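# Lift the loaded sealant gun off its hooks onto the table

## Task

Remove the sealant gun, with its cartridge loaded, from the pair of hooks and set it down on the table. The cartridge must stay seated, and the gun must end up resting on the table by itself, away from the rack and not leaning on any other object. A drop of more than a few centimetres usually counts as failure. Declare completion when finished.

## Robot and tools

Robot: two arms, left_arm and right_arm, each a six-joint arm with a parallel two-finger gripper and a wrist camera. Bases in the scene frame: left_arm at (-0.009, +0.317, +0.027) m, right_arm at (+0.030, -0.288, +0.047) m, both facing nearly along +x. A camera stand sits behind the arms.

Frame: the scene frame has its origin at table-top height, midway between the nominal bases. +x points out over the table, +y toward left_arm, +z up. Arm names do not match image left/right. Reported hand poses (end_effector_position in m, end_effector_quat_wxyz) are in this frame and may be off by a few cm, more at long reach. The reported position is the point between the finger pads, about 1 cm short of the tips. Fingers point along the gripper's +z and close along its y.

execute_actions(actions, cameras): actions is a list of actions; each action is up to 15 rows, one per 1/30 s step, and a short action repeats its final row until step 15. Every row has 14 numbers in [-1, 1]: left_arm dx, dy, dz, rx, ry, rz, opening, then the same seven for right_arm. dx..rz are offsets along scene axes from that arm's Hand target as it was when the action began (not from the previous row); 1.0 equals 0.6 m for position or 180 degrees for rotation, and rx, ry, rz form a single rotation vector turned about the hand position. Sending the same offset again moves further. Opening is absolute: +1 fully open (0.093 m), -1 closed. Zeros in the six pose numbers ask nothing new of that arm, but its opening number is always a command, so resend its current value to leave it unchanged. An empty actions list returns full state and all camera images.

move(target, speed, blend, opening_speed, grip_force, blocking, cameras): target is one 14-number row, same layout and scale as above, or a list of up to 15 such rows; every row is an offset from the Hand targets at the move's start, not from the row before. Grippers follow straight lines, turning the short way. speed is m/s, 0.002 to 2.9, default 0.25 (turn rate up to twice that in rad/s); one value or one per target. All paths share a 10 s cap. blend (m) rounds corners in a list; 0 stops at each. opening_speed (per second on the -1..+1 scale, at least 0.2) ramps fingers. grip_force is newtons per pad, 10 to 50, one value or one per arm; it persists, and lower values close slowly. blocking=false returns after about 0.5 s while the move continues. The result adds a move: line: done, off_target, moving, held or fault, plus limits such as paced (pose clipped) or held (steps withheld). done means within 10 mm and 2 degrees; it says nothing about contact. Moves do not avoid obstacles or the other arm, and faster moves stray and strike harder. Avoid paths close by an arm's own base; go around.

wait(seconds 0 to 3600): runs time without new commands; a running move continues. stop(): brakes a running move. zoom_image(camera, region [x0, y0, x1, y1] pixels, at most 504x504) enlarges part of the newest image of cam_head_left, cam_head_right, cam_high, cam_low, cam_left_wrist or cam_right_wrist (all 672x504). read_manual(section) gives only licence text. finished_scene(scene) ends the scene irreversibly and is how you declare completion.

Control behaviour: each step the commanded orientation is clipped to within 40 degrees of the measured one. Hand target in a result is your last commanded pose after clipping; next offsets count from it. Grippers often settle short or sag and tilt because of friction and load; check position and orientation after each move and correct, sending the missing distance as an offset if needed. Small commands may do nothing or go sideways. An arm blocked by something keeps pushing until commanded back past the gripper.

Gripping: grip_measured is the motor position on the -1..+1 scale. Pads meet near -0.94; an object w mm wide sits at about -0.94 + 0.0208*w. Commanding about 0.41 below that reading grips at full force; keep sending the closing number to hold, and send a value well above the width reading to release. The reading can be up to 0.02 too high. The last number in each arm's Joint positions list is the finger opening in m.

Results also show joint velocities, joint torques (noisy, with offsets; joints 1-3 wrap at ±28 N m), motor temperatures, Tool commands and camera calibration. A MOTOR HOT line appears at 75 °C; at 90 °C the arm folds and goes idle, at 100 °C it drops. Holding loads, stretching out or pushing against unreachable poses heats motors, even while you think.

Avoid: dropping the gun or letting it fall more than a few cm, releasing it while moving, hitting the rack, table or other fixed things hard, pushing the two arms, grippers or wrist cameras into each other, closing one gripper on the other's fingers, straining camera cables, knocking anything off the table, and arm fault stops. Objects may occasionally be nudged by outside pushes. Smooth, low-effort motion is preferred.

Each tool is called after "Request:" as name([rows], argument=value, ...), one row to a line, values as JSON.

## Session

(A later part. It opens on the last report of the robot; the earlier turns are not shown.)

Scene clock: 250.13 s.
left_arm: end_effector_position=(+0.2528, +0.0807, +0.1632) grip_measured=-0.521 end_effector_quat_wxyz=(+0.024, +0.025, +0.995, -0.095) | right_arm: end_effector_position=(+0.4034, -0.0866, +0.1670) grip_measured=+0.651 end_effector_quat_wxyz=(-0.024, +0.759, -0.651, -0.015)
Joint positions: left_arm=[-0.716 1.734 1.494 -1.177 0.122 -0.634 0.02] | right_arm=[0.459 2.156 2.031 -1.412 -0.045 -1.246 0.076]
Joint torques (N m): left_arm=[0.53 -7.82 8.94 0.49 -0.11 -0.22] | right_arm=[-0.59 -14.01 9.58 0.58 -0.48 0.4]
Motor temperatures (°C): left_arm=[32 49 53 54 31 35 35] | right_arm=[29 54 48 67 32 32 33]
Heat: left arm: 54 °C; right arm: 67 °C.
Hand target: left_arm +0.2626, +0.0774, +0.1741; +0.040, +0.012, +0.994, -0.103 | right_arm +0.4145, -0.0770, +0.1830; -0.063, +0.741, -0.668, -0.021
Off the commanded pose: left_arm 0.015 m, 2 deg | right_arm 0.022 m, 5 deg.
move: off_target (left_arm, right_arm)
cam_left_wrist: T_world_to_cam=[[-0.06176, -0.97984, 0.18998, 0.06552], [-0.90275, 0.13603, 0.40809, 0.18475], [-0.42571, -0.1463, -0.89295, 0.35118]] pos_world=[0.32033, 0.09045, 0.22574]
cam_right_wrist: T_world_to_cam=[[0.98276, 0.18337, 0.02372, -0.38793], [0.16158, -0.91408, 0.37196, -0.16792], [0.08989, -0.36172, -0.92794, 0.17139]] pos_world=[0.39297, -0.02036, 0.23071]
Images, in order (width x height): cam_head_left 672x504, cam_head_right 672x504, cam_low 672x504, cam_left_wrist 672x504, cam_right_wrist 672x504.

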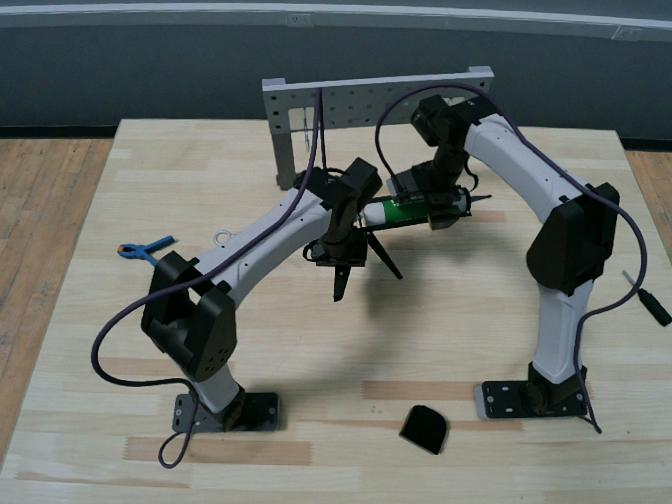

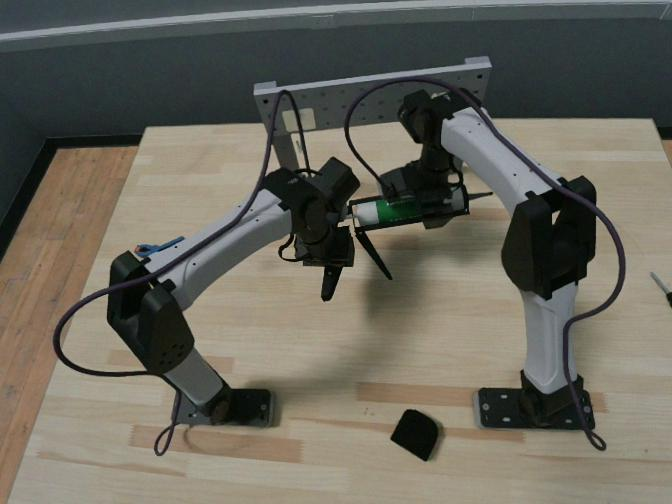

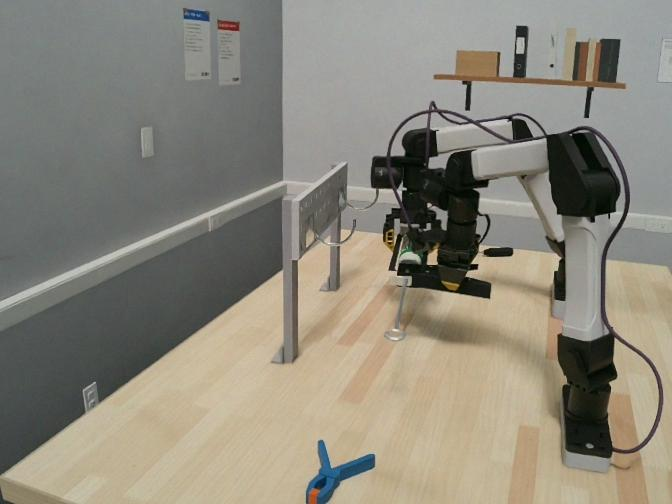

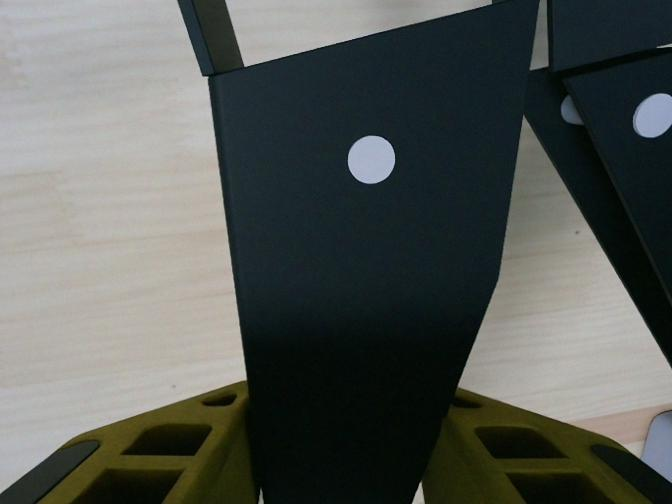

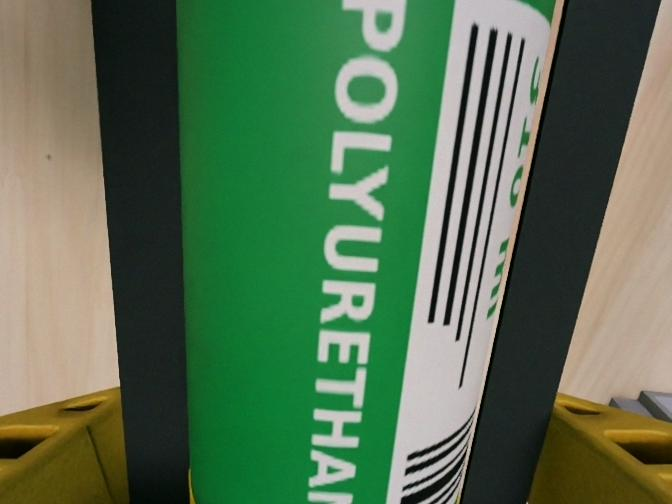

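Request:
move(target=[0, 0, -0.1667, 0, 0, 0, -0.9, 0, 0, -0.1667, 0, 0, 0, 0.1], speed=0.12, cameras=["cam_low", "cam_head_left", "cam_high", "cam_right_wrist"])

Request:
zoom_image(camera="cam_low", region=[340, 220, 520, 400])

Scene clock: 263.03 s.
left_arm: end_effector_position=(+0.2525, +0.0811, +0.0722) grip_measured=-0.521 end_effector_quat_wxyz=(+0.022, +0.025, +0.995, -0.094) | right_arm: end_effector_position=(+0.4023, -0.0851, +0.0730) grip_measured=+0.651 end_effector_quat_wxyz=(-0.027, +0.758, -0.651, -0.019)
Joint positions: left_arm=[-0.715 1.797 1.202 -0.827 0.123 -0.633 0.02] | right_arm=[0.459 2.181 1.693 -1.049 -0.056 -1.244 0.076]
Joint torques (N m): left_arm=[0.5 -8.27 5.83 0.81 -0.11 -0.22] | right_arm=[-0.65 -14.69 6.54 0.76 -0.39 0.38]
Motor temperatures (°C): left_arm=[32 48 55 51 31 34 36] | right_arm=[29 57 48 59 33 33 33]
Heat: left arm: 55 °C; right arm: 59 °C.
Hand target: left_arm +0.2628, +0.0773, +0.0741; +0.040, +0.012, +0.994, -0.103 | right_arm +0.4145, -0.0770, +0.0830; -0.063, +0.741, -0.668, -0.021
Off the commanded pose: left_arm 0.011 m, 3 deg | right_arm 0.018 m, 5 deg.
move: off_target (left_arm, right_arm)
cam_right_wrist: T_world_to_cam=[[0.98312, 0.18162, 0.02205, -0.38503], [0.16148, -0.91807, 0.36203, -0.13102], [0.08599, -0.35236, -0.9319, 0.08744]] pos_world=[0.39216, -0.01955, 0.13741]
Images, in order (width x height): cam_head_left 672x504, cam_high 672x504, cam_low 672x504, cam_right_wrist 672x504.

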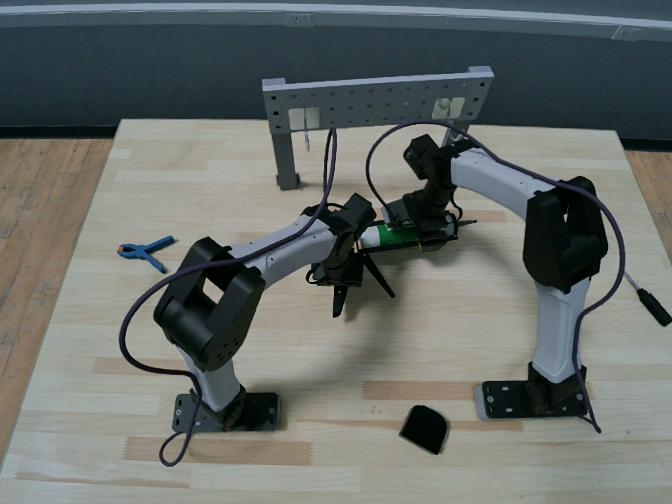

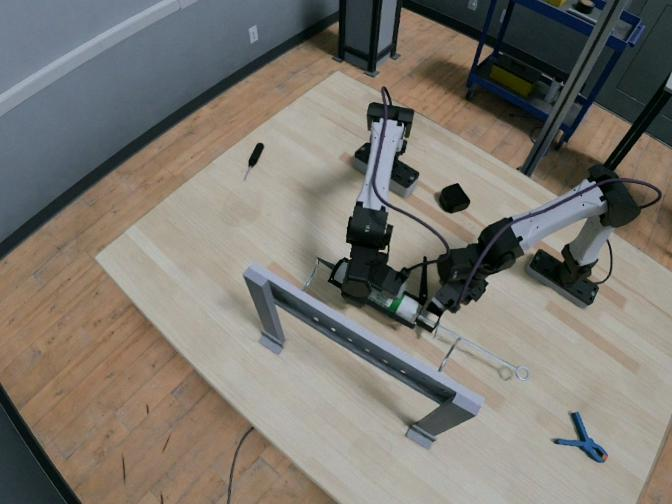

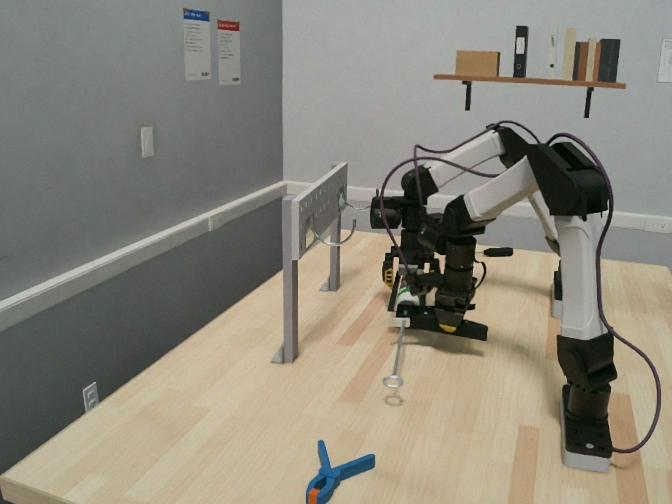

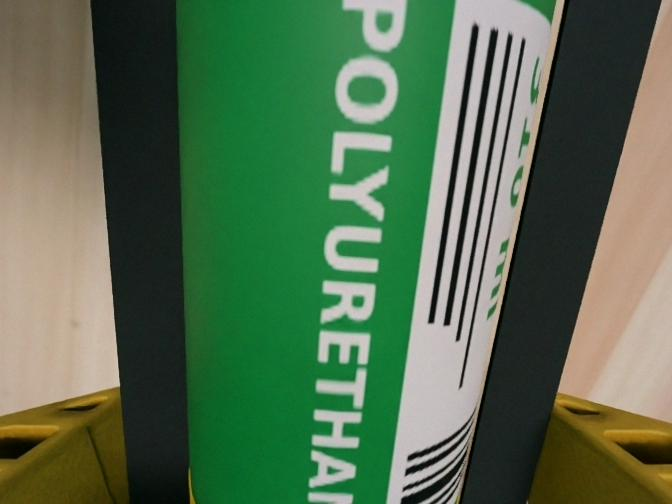

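Scaled by 2.800 from the camera's image (finer frame: 960x720).

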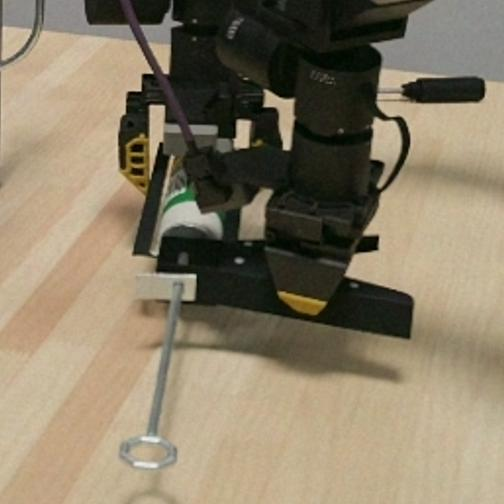

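Request:
move(target=[0, 0.0007, -0.0067, 0.0306, 0, 0, -0.9, 0, 0, -0.0333, 0.0306, 0, 0, 0.1], speed=0.08, cameras=["cam_low", "cam_high"])

Request:
zoom_image(camera="cam_low", region=[340, 220, 520, 420])

Request:
zoom_image(camera="cam_high", region=[300, 220, 560, 400])

Scene clock: 273.33 s.
left_arm: end_effector_position=(+0.2522, +0.0843, +0.0601) grip_measured=-0.521 end_effector_quat_wxyz=(+0.021, +0.030, +0.998, -0.053) | right_arm: end_effector_position=(+0.3997, -0.0857, +0.0468) grip_measured=+0.651 end_effector_quat_wxyz=(-0.055, +0.751, -0.656, -0.053)
Joint positions: left_arm=[-0.74 1.846 1.224 -0.85 0.056 -0.643 0.02] | right_arm=[0.427 2.181 1.578 -0.909 -0.141 -1.257 0.076]
Joint torques (N m): left_arm=[-0.36 -8.49 8.54 0.34 -0.28 -0.38] | right_arm=[-0.95 -15.99 6.41 0.84 -0.51 0.26]
Motor temperatures (°C): left_arm=[32 47 55 50 31 34 36] | right_arm=[29 57 46 57 33 33 33]
Heat: left arm: 55 °C; right arm: 57 °C.
Hand target: left_arm +0.2627, +0.0777, +0.0700; +0.039, +0.014, +0.998, -0.055 | right_arm +0.4145, -0.0771, +0.0630; -0.099, +0.737, -0.666, -0.053
Off the commanded pose: left_arm 0.016 m, 3 deg | right_arm 0.024 m, 5 deg.
move: off_target (left_arm, right_arm)
Images, in order (width x height): cam_high 672x504, cam_low 672x504.

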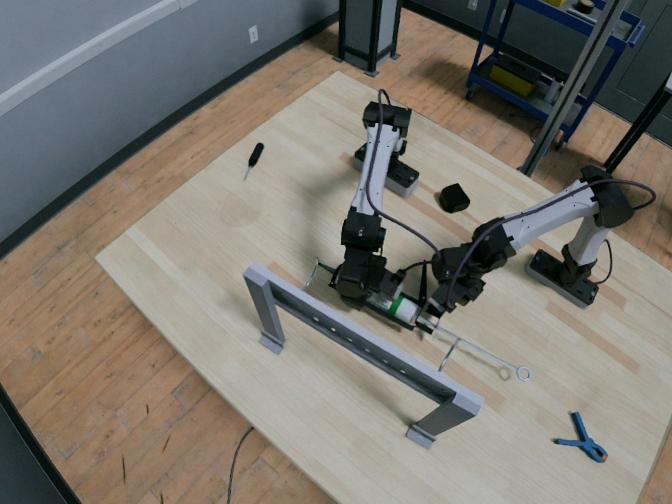

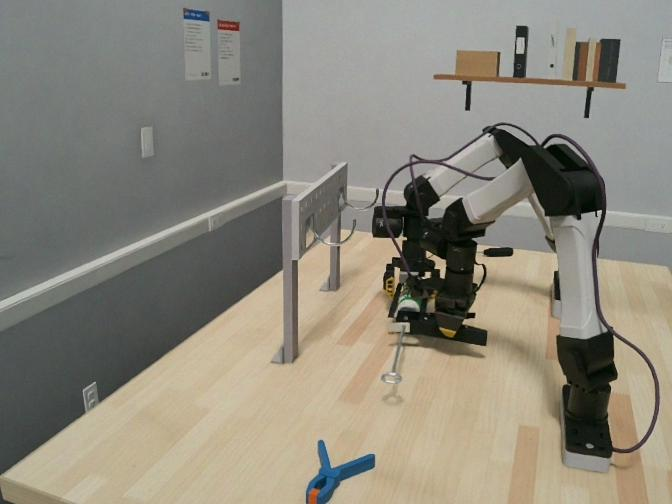

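Scaled by 2.520 from the camera's image (finer frame: 960x720).

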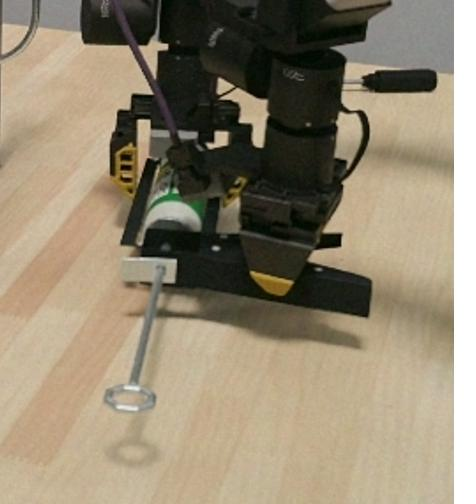

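Scaled by 1.938 from the camera's image (finer frame: 960x720).

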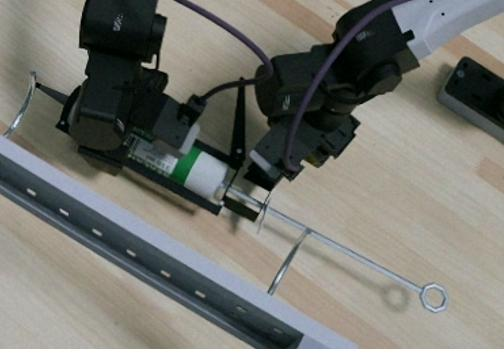

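Request:
move(target=[0, 0, -0.0267, 0, 0, 0, -0.9, 0, 0, -0.025, 0, 0, 0, 0.1], speed=0.05, cameras=["cam_low"])

Request:
zoom_image(camera="cam_low", region=[340, 220, 520, 420])

Scene clock: 280.63 s.
left_arm: end_effector_position=(+0.2553, +0.0822, +0.0530) grip_measured=-0.521 end_effector_quat_wxyz=(+0.024, +0.031, +0.998, -0.050) | right_arm: end_effector_position=(+0.4021, -0.0863, +0.0400) grip_measured=+0.651 end_effector_quat_wxyz=(-0.064, +0.752, -0.654, -0.050)
Joint positions: left_arm=[-0.742 1.869 1.224 -0.827 0.049 -0.643 0.02] | right_arm=[0.423 2.181 1.547 -0.86 -0.142 -1.263 0.076]
Joint torques (N m): left_arm=[-0.21 -8.65 5.79 0.66 -0.18 -0.36] | right_arm=[-0.51 -14.01 6.31 0.89 -0.49 0.32]
Motor temperatures (°C): left_arm=[32 47 55 49 31 34 36] | right_arm=[29 57 46 56 33 33 33]
Heat: left arm: 55 °C; right arm: 57 °C.
Hand target: left_arm +0.2628, +0.0776, +0.0541; +0.039, +0.014, +0.998, -0.055 | right_arm +0.4145, -0.0770, +0.0480; -0.099, +0.738, -0.666, -0.053
Off the commanded pose: left_arm 0.009 m, 3 deg | right_arm 0.017 m, 5 deg.
move: off_target (left_arm, right_arm)

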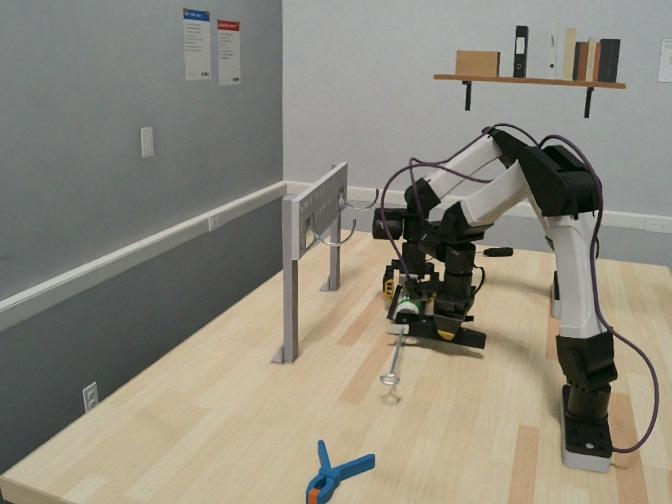

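Scaled by 2.520 from the camera's image (finer frame: 960x720).

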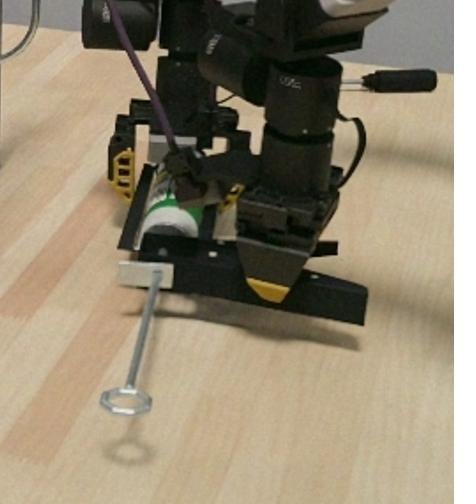

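Request:
move(target=[0, 0, -0.025, 0.0035, -0.0276, 0, -0.9, 0, 0, -0.01, 0.0035, -0.0276, 0, 0.1], speed=0.05, cameras=["cam_low"])

Request:
zoom_image(camera="cam_low", region=[340, 220, 520, 420])

Scene clock: 298.63 s.
left_arm: end_effector_position=(+0.2510, +0.0812, +0.0309) grip_measured=-0.521 end_effector_quat_wxyz=(+0.049, +0.038, +0.997, -0.047) | right_arm: end_effector_position=(+0.3984, -0.0885, +0.0261) grip_measured=+0.651 end_effector_quat_wxyz=(-0.085, +0.750, -0.655, -0.039)
Joint positions: left_arm=[-0.771 1.869 1.123 -0.689 0.01 -0.656 0.02] | right_arm=[0.423 2.151 1.432 -0.727 -0.14 -1.256 0.076]
Joint torques (N m): left_arm=[-0.43 -10.4 5.61 0.74 -0.56 -0.48] | right_arm=[0.57 -16.12 5.15 1.19 -0.25 0.34]
Motor temperatures (°C): left_arm=[32 47 53 47 31 34 36] | right_arm=[29 57 45 54 33 33 33]
Heat: left arm: 53 °C; right arm: 57 °C.
Hand target: left_arm +0.2627, +0.0777, +0.0390; +0.082, +0.017, +0.995, -0.049 | right_arm +0.4145, -0.0770, +0.0420; -0.131, +0.739, -0.661, -0.025
Off the commanded pose: left_arm 0.015 m, 5 deg | right_arm 0.025 m, 6 deg.
move: off_target (left_arm, right_arm)

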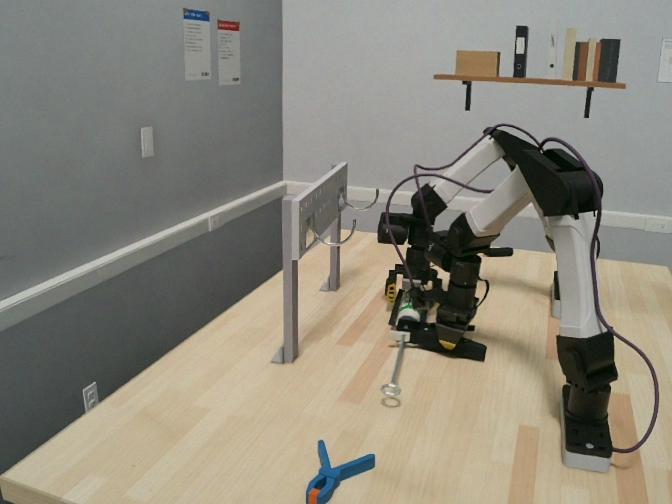

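Scaled by 2.520 from the camera's image (finer frame: 960x720).

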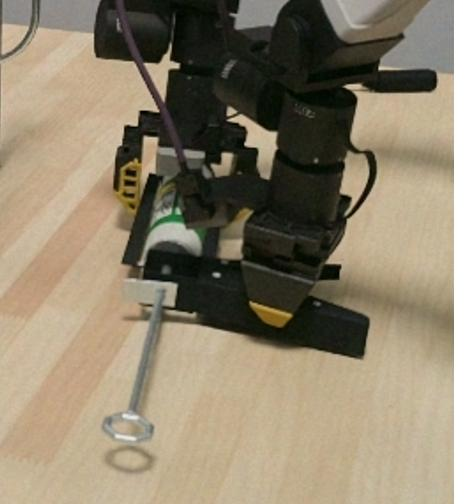

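Request:
move(target=[0, 0, -0.01, 0, 0, 0, -0.9, 0, 0, -0.0167, 0, 0, 0, 0.1], speed=0.05, cameras=["cam_low", "cam_head_left", "cam_right_wrist"])

Request:
zoom_image(camera="cam_low", region=[340, 240, 520, 420])

Scene clock: 304.97 s.
left_arm: end_effector_position=(+0.2510, +0.0813, +0.0280) grip_measured=-0.521 end_effector_quat_wxyz=(+0.052, +0.038, +0.997, -0.049) | right_arm: end_effector_position=(+0.3983, -0.0884, +0.0252) grip_measured=+0.651 end_effector_quat_wxyz=(-0.087, +0.750, -0.655, -0.038)
Joint positions: left_arm=[-0.771 1.869 1.109 -0.668 0.01 -0.656 0.02] | right_arm=[0.423 2.148 1.423 -0.715 -0.14 -1.256 0.076]
Joint torques (N m): left_arm=[-0.5 -9.32 5.7 0.76 -0.55 -0.49] | right_arm=[0.54 -14.15 4.66 1.41 -0.21 0.32]
Motor temperatures (°C): left_arm=[32 47 53 47 31 35 36] | right_arm=[29 61 44 54 33 33 33]
Heat: left arm: 53 °C; right arm: 61 °C.
Hand target: left_arm +0.2627, +0.0777, +0.0331; +0.082, +0.017, +0.995, -0.049 | right_arm +0.4145, -0.0770, +0.0320; -0.131, +0.739, -0.661, -0.025
Off the commanded pose: left_arm 0.013 m, 4 deg | right_arm 0.021 m, 5 deg.
move: off_target (left_arm, right_arm)
cam_right_wrist: T_world_to_cam=[[0.98325, 0.15774, 0.09128, -0.38335], [0.12944, -0.95703, 0.25948, -0.10425], [0.12829, -0.24332, -0.96142, 0.03558]] pos_world=[0.38586, -0.03065, 0.09625]
Images, in order (width x height): cam_head_left 672x504, cam_low 672x504, cam_right_wrist 672x504.

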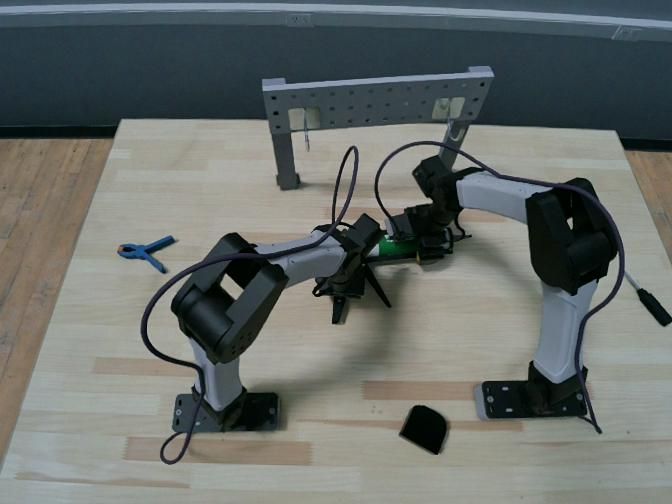

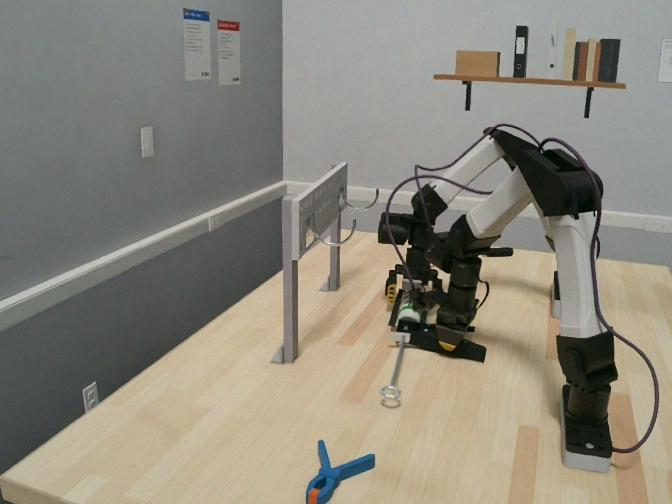

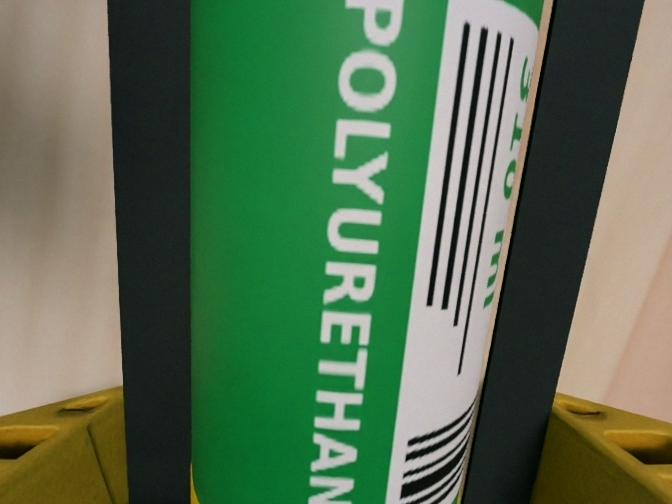

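Scaled by 2.800 from the camera's image (finer frame: 960x720).

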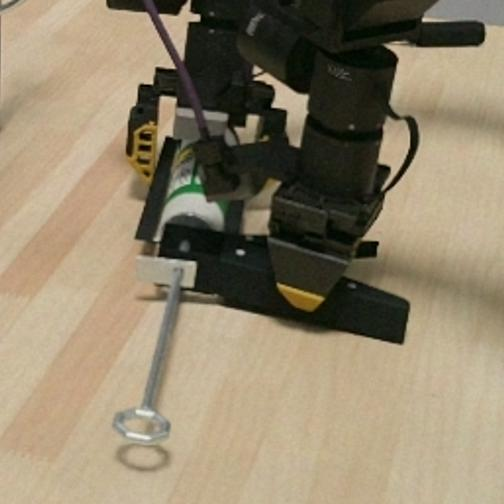

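Request:
move(target=[0, 0, -0.0117, 0, 0, 0, -0.9, 0, 0, -0.02, 0, 0, 0, 0.1], speed=0.05, cameras=["cam_low"])

Request:
zoom_image(camera="cam_low", region=[340, 240, 520, 420])

Scene clock: 309.67 s.
left_arm: end_effector_position=(+0.2513, +0.0814, +0.0272) grip_measured=-0.521 end_effector_quat_wxyz=(+0.053, +0.038, +0.997, -0.050) | right_arm: end_effector_position=(+0.3982, -0.0884, +0.0246) grip_measured=+0.651 end_effector_quat_wxyz=(-0.090, +0.750, -0.655, -0.037)
Joint positions: left_arm=[-0.771 1.869 1.105 -0.661 0.008 -0.656 0.02] | right_arm=[0.423 2.145 1.414 -0.704 -0.14 -1.255 0.076]
Joint torques (N m): left_arm=[-0.43 -7.98 4.94 0.96 -0.53 -0.48] | right_arm=[0.46 -11.7 3.95 1.65 -0.24 0.33]
Motor temperatures (°C): left_arm=[32 47 52 47 31 35 36] | right_arm=[29 61 44 54 33 33 33]
Heat: left arm: 52 °C; right arm: 61 °C.
Hand target: left_arm +0.2628, +0.0776, +0.0261; +0.082, +0.017, +0.995, -0.049 | right_arm +0.4145, -0.0771, +0.0199; -0.131, +0.739, -0.661, -0.025
Off the commanded pose: left_arm 0.012 m, 4 deg | right_arm 0.020 m, 5 deg.
move: off_target (left_arm, right_arm)

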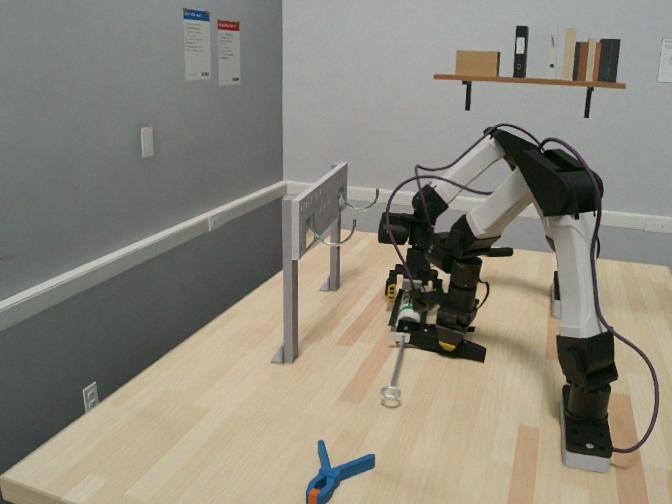

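Scaled by 2.800 from the camera's image (finer frame: 960x720).

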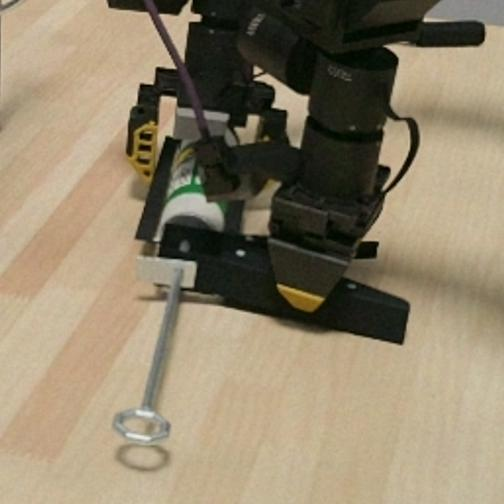

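Request:
move([
  [0, 0, -0.004, 0, 0, 0, -0.9, 0, 0, -0.0117, 0, 0, 0, 0.1],
  [0, 0, -0.004, 0, 0, 0, 0.12, 0, 0, -0.0117, 0, 0, 0, 1.0],
], speed=0.05, opening_speed=0.7, cameras=["cam_low", "cam_head_left", "cam_left_wrist", "cam_right_wrist"])

Request:
zoom_image(camera="cam_low", region=[340, 240, 520, 420])

Scene clock: 317.33 s.
left_arm: end_effector_position=(+0.2608, +0.0781, +0.0269) grip_measured=+0.119 end_effector_quat_wxyz=(+0.078, +0.021, +0.995, -0.052) | right_arm: end_effector_position=(+0.4094, -0.0826, +0.0195) grip_measured=+1.000 end_effector_quat_wxyz=(-0.120, +0.741, -0.660, -0.026)
Joint positions: left_arm=[-0.775 1.872 1.1 -0.614 -0.024 -0.69 0.051] | right_arm=[0.424 2.148 1.384 -0.604 -0.142 -1.229 0.093]
Joint torques (N m): left_arm=[-0.12 -7.76 5.03 0.67 -0.23 -0.11] | right_arm=[0.4 -10.65 5.19 1.14 -0.21 0.07]
Motor temperatures (°C): left_arm=[32 47 51 47 31 35 36] | right_arm=[29 61 43 55 33 33 33]
Heat: left arm: 51 °C; right arm: 61 °C.
Hand target: left_arm +0.2627, +0.0777, +0.0236; +0.082, +0.017, +0.995, -0.049 | right_arm +0.4145, -0.0771, +0.0129; -0.131, +0.738, -0.661, -0.025
Off the commanded pose: left_arm 0.004 m, 1 deg | right_arm 0.010 m, 1 deg.
move: done; target 2's new opening was sent with right_arm's hand 0.023 m and 5 deg from that target
cam_left_wrist: T_world_to_cam=[[-0.05769, -0.99326, 0.10048, 0.09171], [-0.94452, 0.0869, 0.31674, 0.26517], [-0.32334, -0.07663, -0.94318, 0.20175]] pos_world=[0.32099, 0.0835, 0.09709]
cam_right_wrist: T_world_to_cam=[[0.9795, 0.12892, 0.15479, -0.39671], [0.09069, -0.96833, 0.23261, -0.08309], [0.17987, -0.21381, -0.96017, 0.01138]] pos_world=[0.39407, -0.02688, 0.09166]
Images, in order (width x height): cam_head_left 672x504, cam_low 672x504, cam_left_wrist 672x504, cam_right_wrist 672x504.

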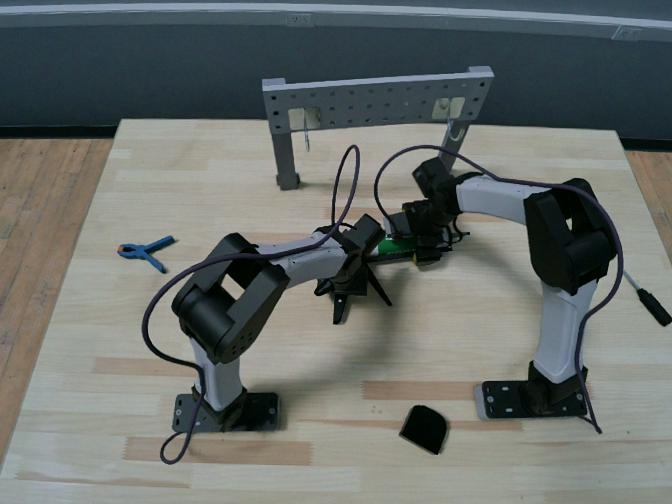

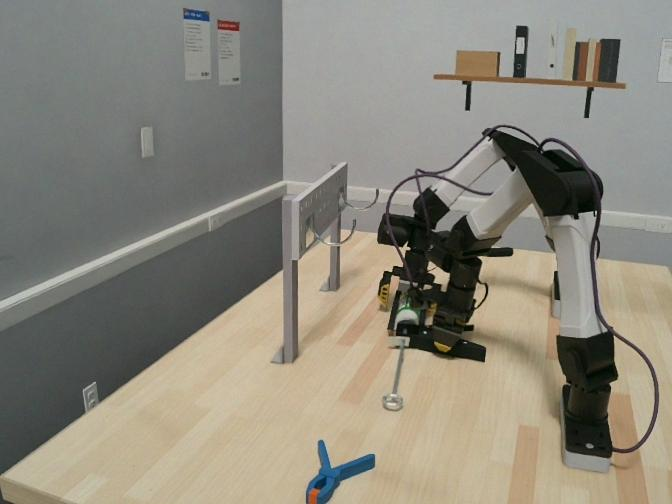

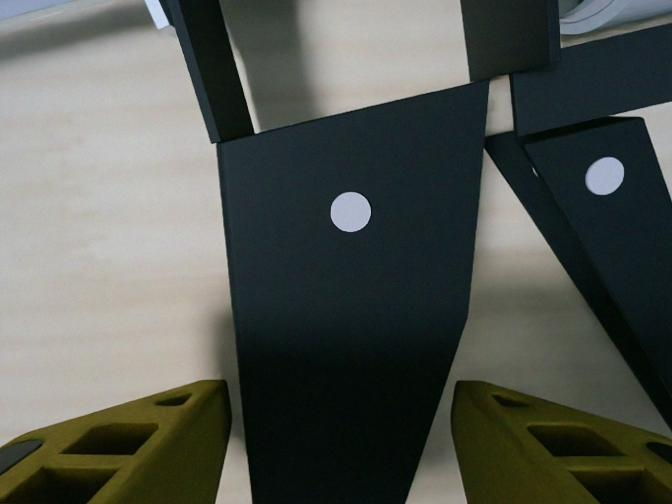

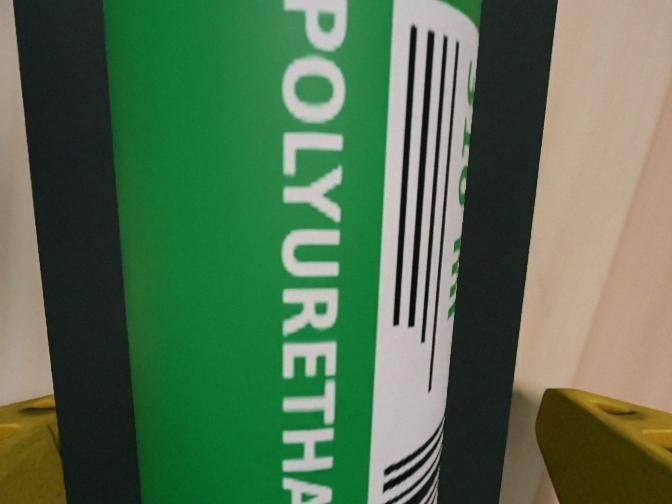

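Scaled by 2.800 from the camera's image (finer frame: 960x720).

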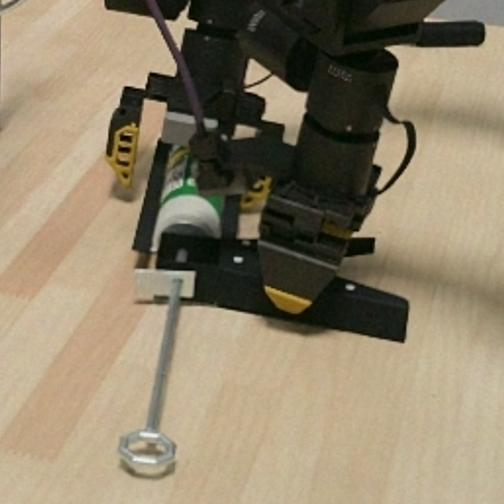

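Request:
move([
  [0, 0, 0.0067, -0.0014, 0.011, 0, 0.12, -0.015, 0, 0.02, -0.0021, 0.0165, 0, 1.0],
  [-0.02, 0.0183, 0.1708, -0.0014, 0.011, 0, 0.12, -0.0267, -0.035, 0.1825, -0.0021, 0.0165, 0, 1.0],
], speed=[0.04, 0.08], cameras=["cam_low", "cam_head_left", "cam_left_wrist", "cam_right_wrist", "cam_high"])

Request:
zoom_image(camera="cam_low", region=[340, 240, 520, 420])

Scene clock: 331.03 s.
left_arm: end_effector_position=(+0.2439, +0.0927, +0.1104) grip_measured=+0.119 end_effector_quat_wxyz=(+0.048, +0.020, +0.998, -0.035) | right_arm: end_effector_position=(+0.3917, -0.1011, +0.1023) grip_measured=+1.000 end_effector_quat_wxyz=(-0.084, +0.738, -0.668, -0.044)
Joint positions: left_arm=[-0.771 1.732 1.29 -1.011 -0.011 -0.69 0.051] | right_arm=[0.398 2.012 1.54 -0.98 -0.15 -1.244 0.093]
Joint torques (N m): left_arm=[0.55 -10.24 7.87 0.42 -0.05 -0.02] | right_arm=[-0.59 -15.16 7.54 0.53 -0.34 -0.18]
Motor temperatures (°C): left_arm=[32 47 51 46 31 34 35] | right_arm=[29 59 43 53 33 33 33]
Heat: left arm: 51 °C; right arm: 59 °C.
Hand target: left_arm +0.2508, +0.0887, +0.1261; +0.065, +0.016, +0.996, -0.051 | right_arm +0.3986, -0.0981, +0.1225; -0.112, +0.738, -0.664, -0.042
Off the commanded pose: left_arm 0.018 m, 3 deg | right_arm 0.021 m, 3 deg.
move: off_target (left_arm, right_arm)
cam_left_wrist: T_world_to_cam=[[-0.04977, -0.99639, 0.06871, 0.09865], [-0.92463, 0.07198, 0.374, 0.2117], [-0.37759, -0.04492, -0.92488, 0.28442]] pos_world=[0.30805, 0.09583, 0.1771]
cam_right_wrist: T_world_to_cam=[[0.98959, 0.12263, 0.07529, -0.38626], [0.09995, -0.96218, 0.2534, -0.12388], [0.10352, -0.24324, -0.96443, 0.11757]] pos_world=[0.38245, -0.04323, 0.17386]
Images, in order (width x height): cam_head_left 672x504, cam_high 672x504, cam_low 672x504, cam_left_wrist 672x504, cam_right_wrist 672x504.

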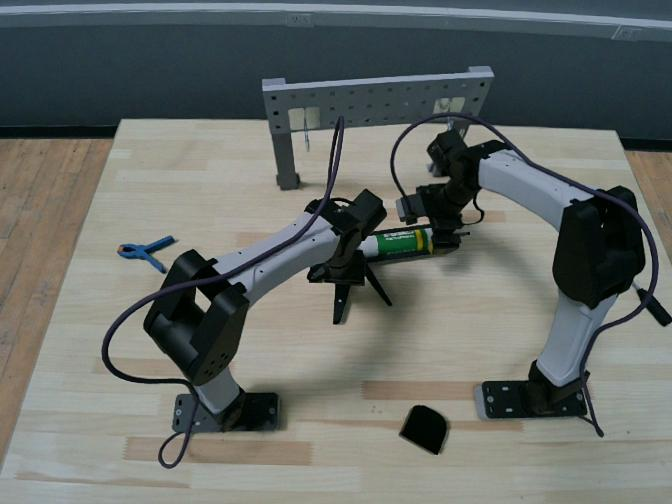

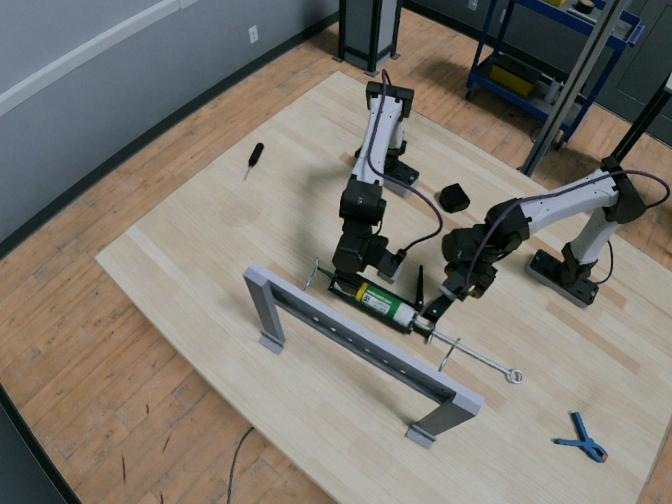

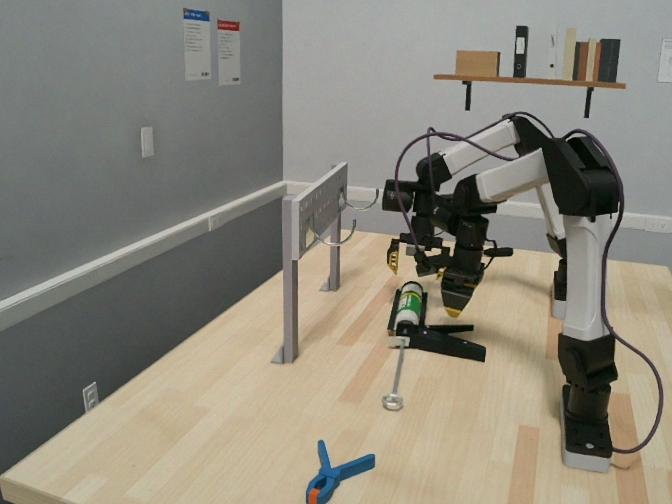

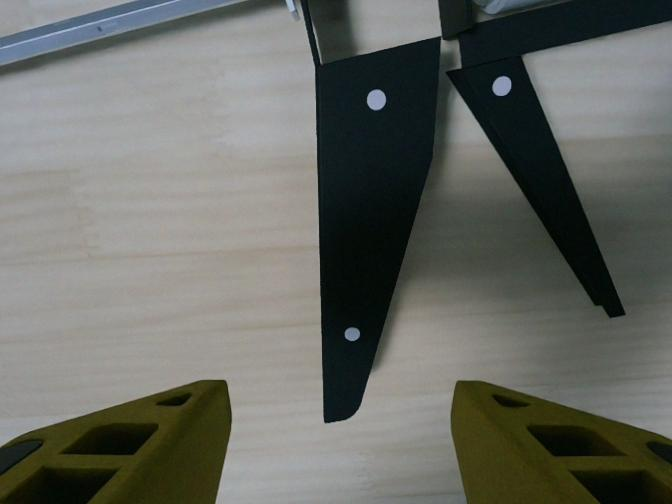

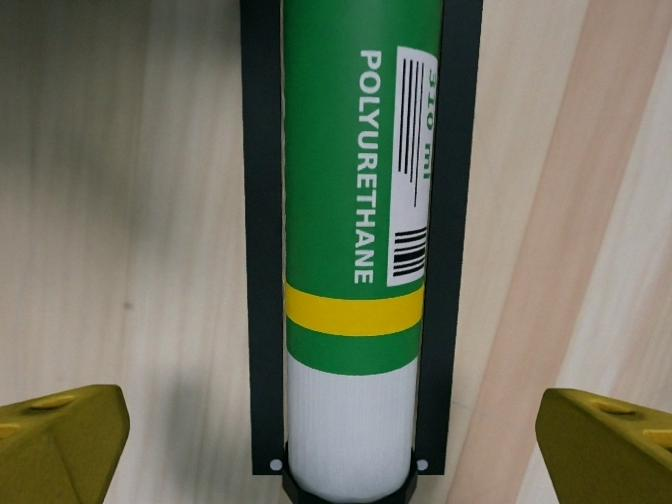

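Scaled by 2.800 from the camera's image (finer frame: 960x720).

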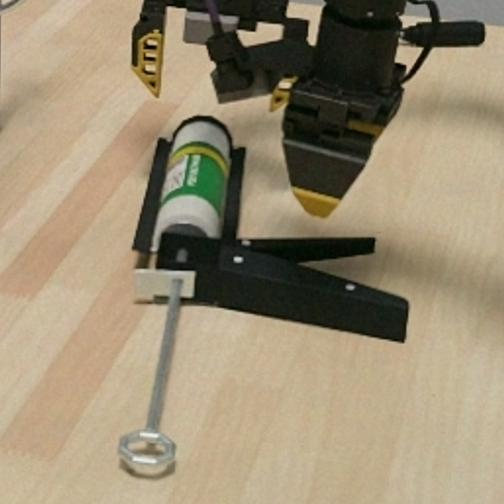

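Request:
finished_scene(scene=2)

The scene is finished: the task was done.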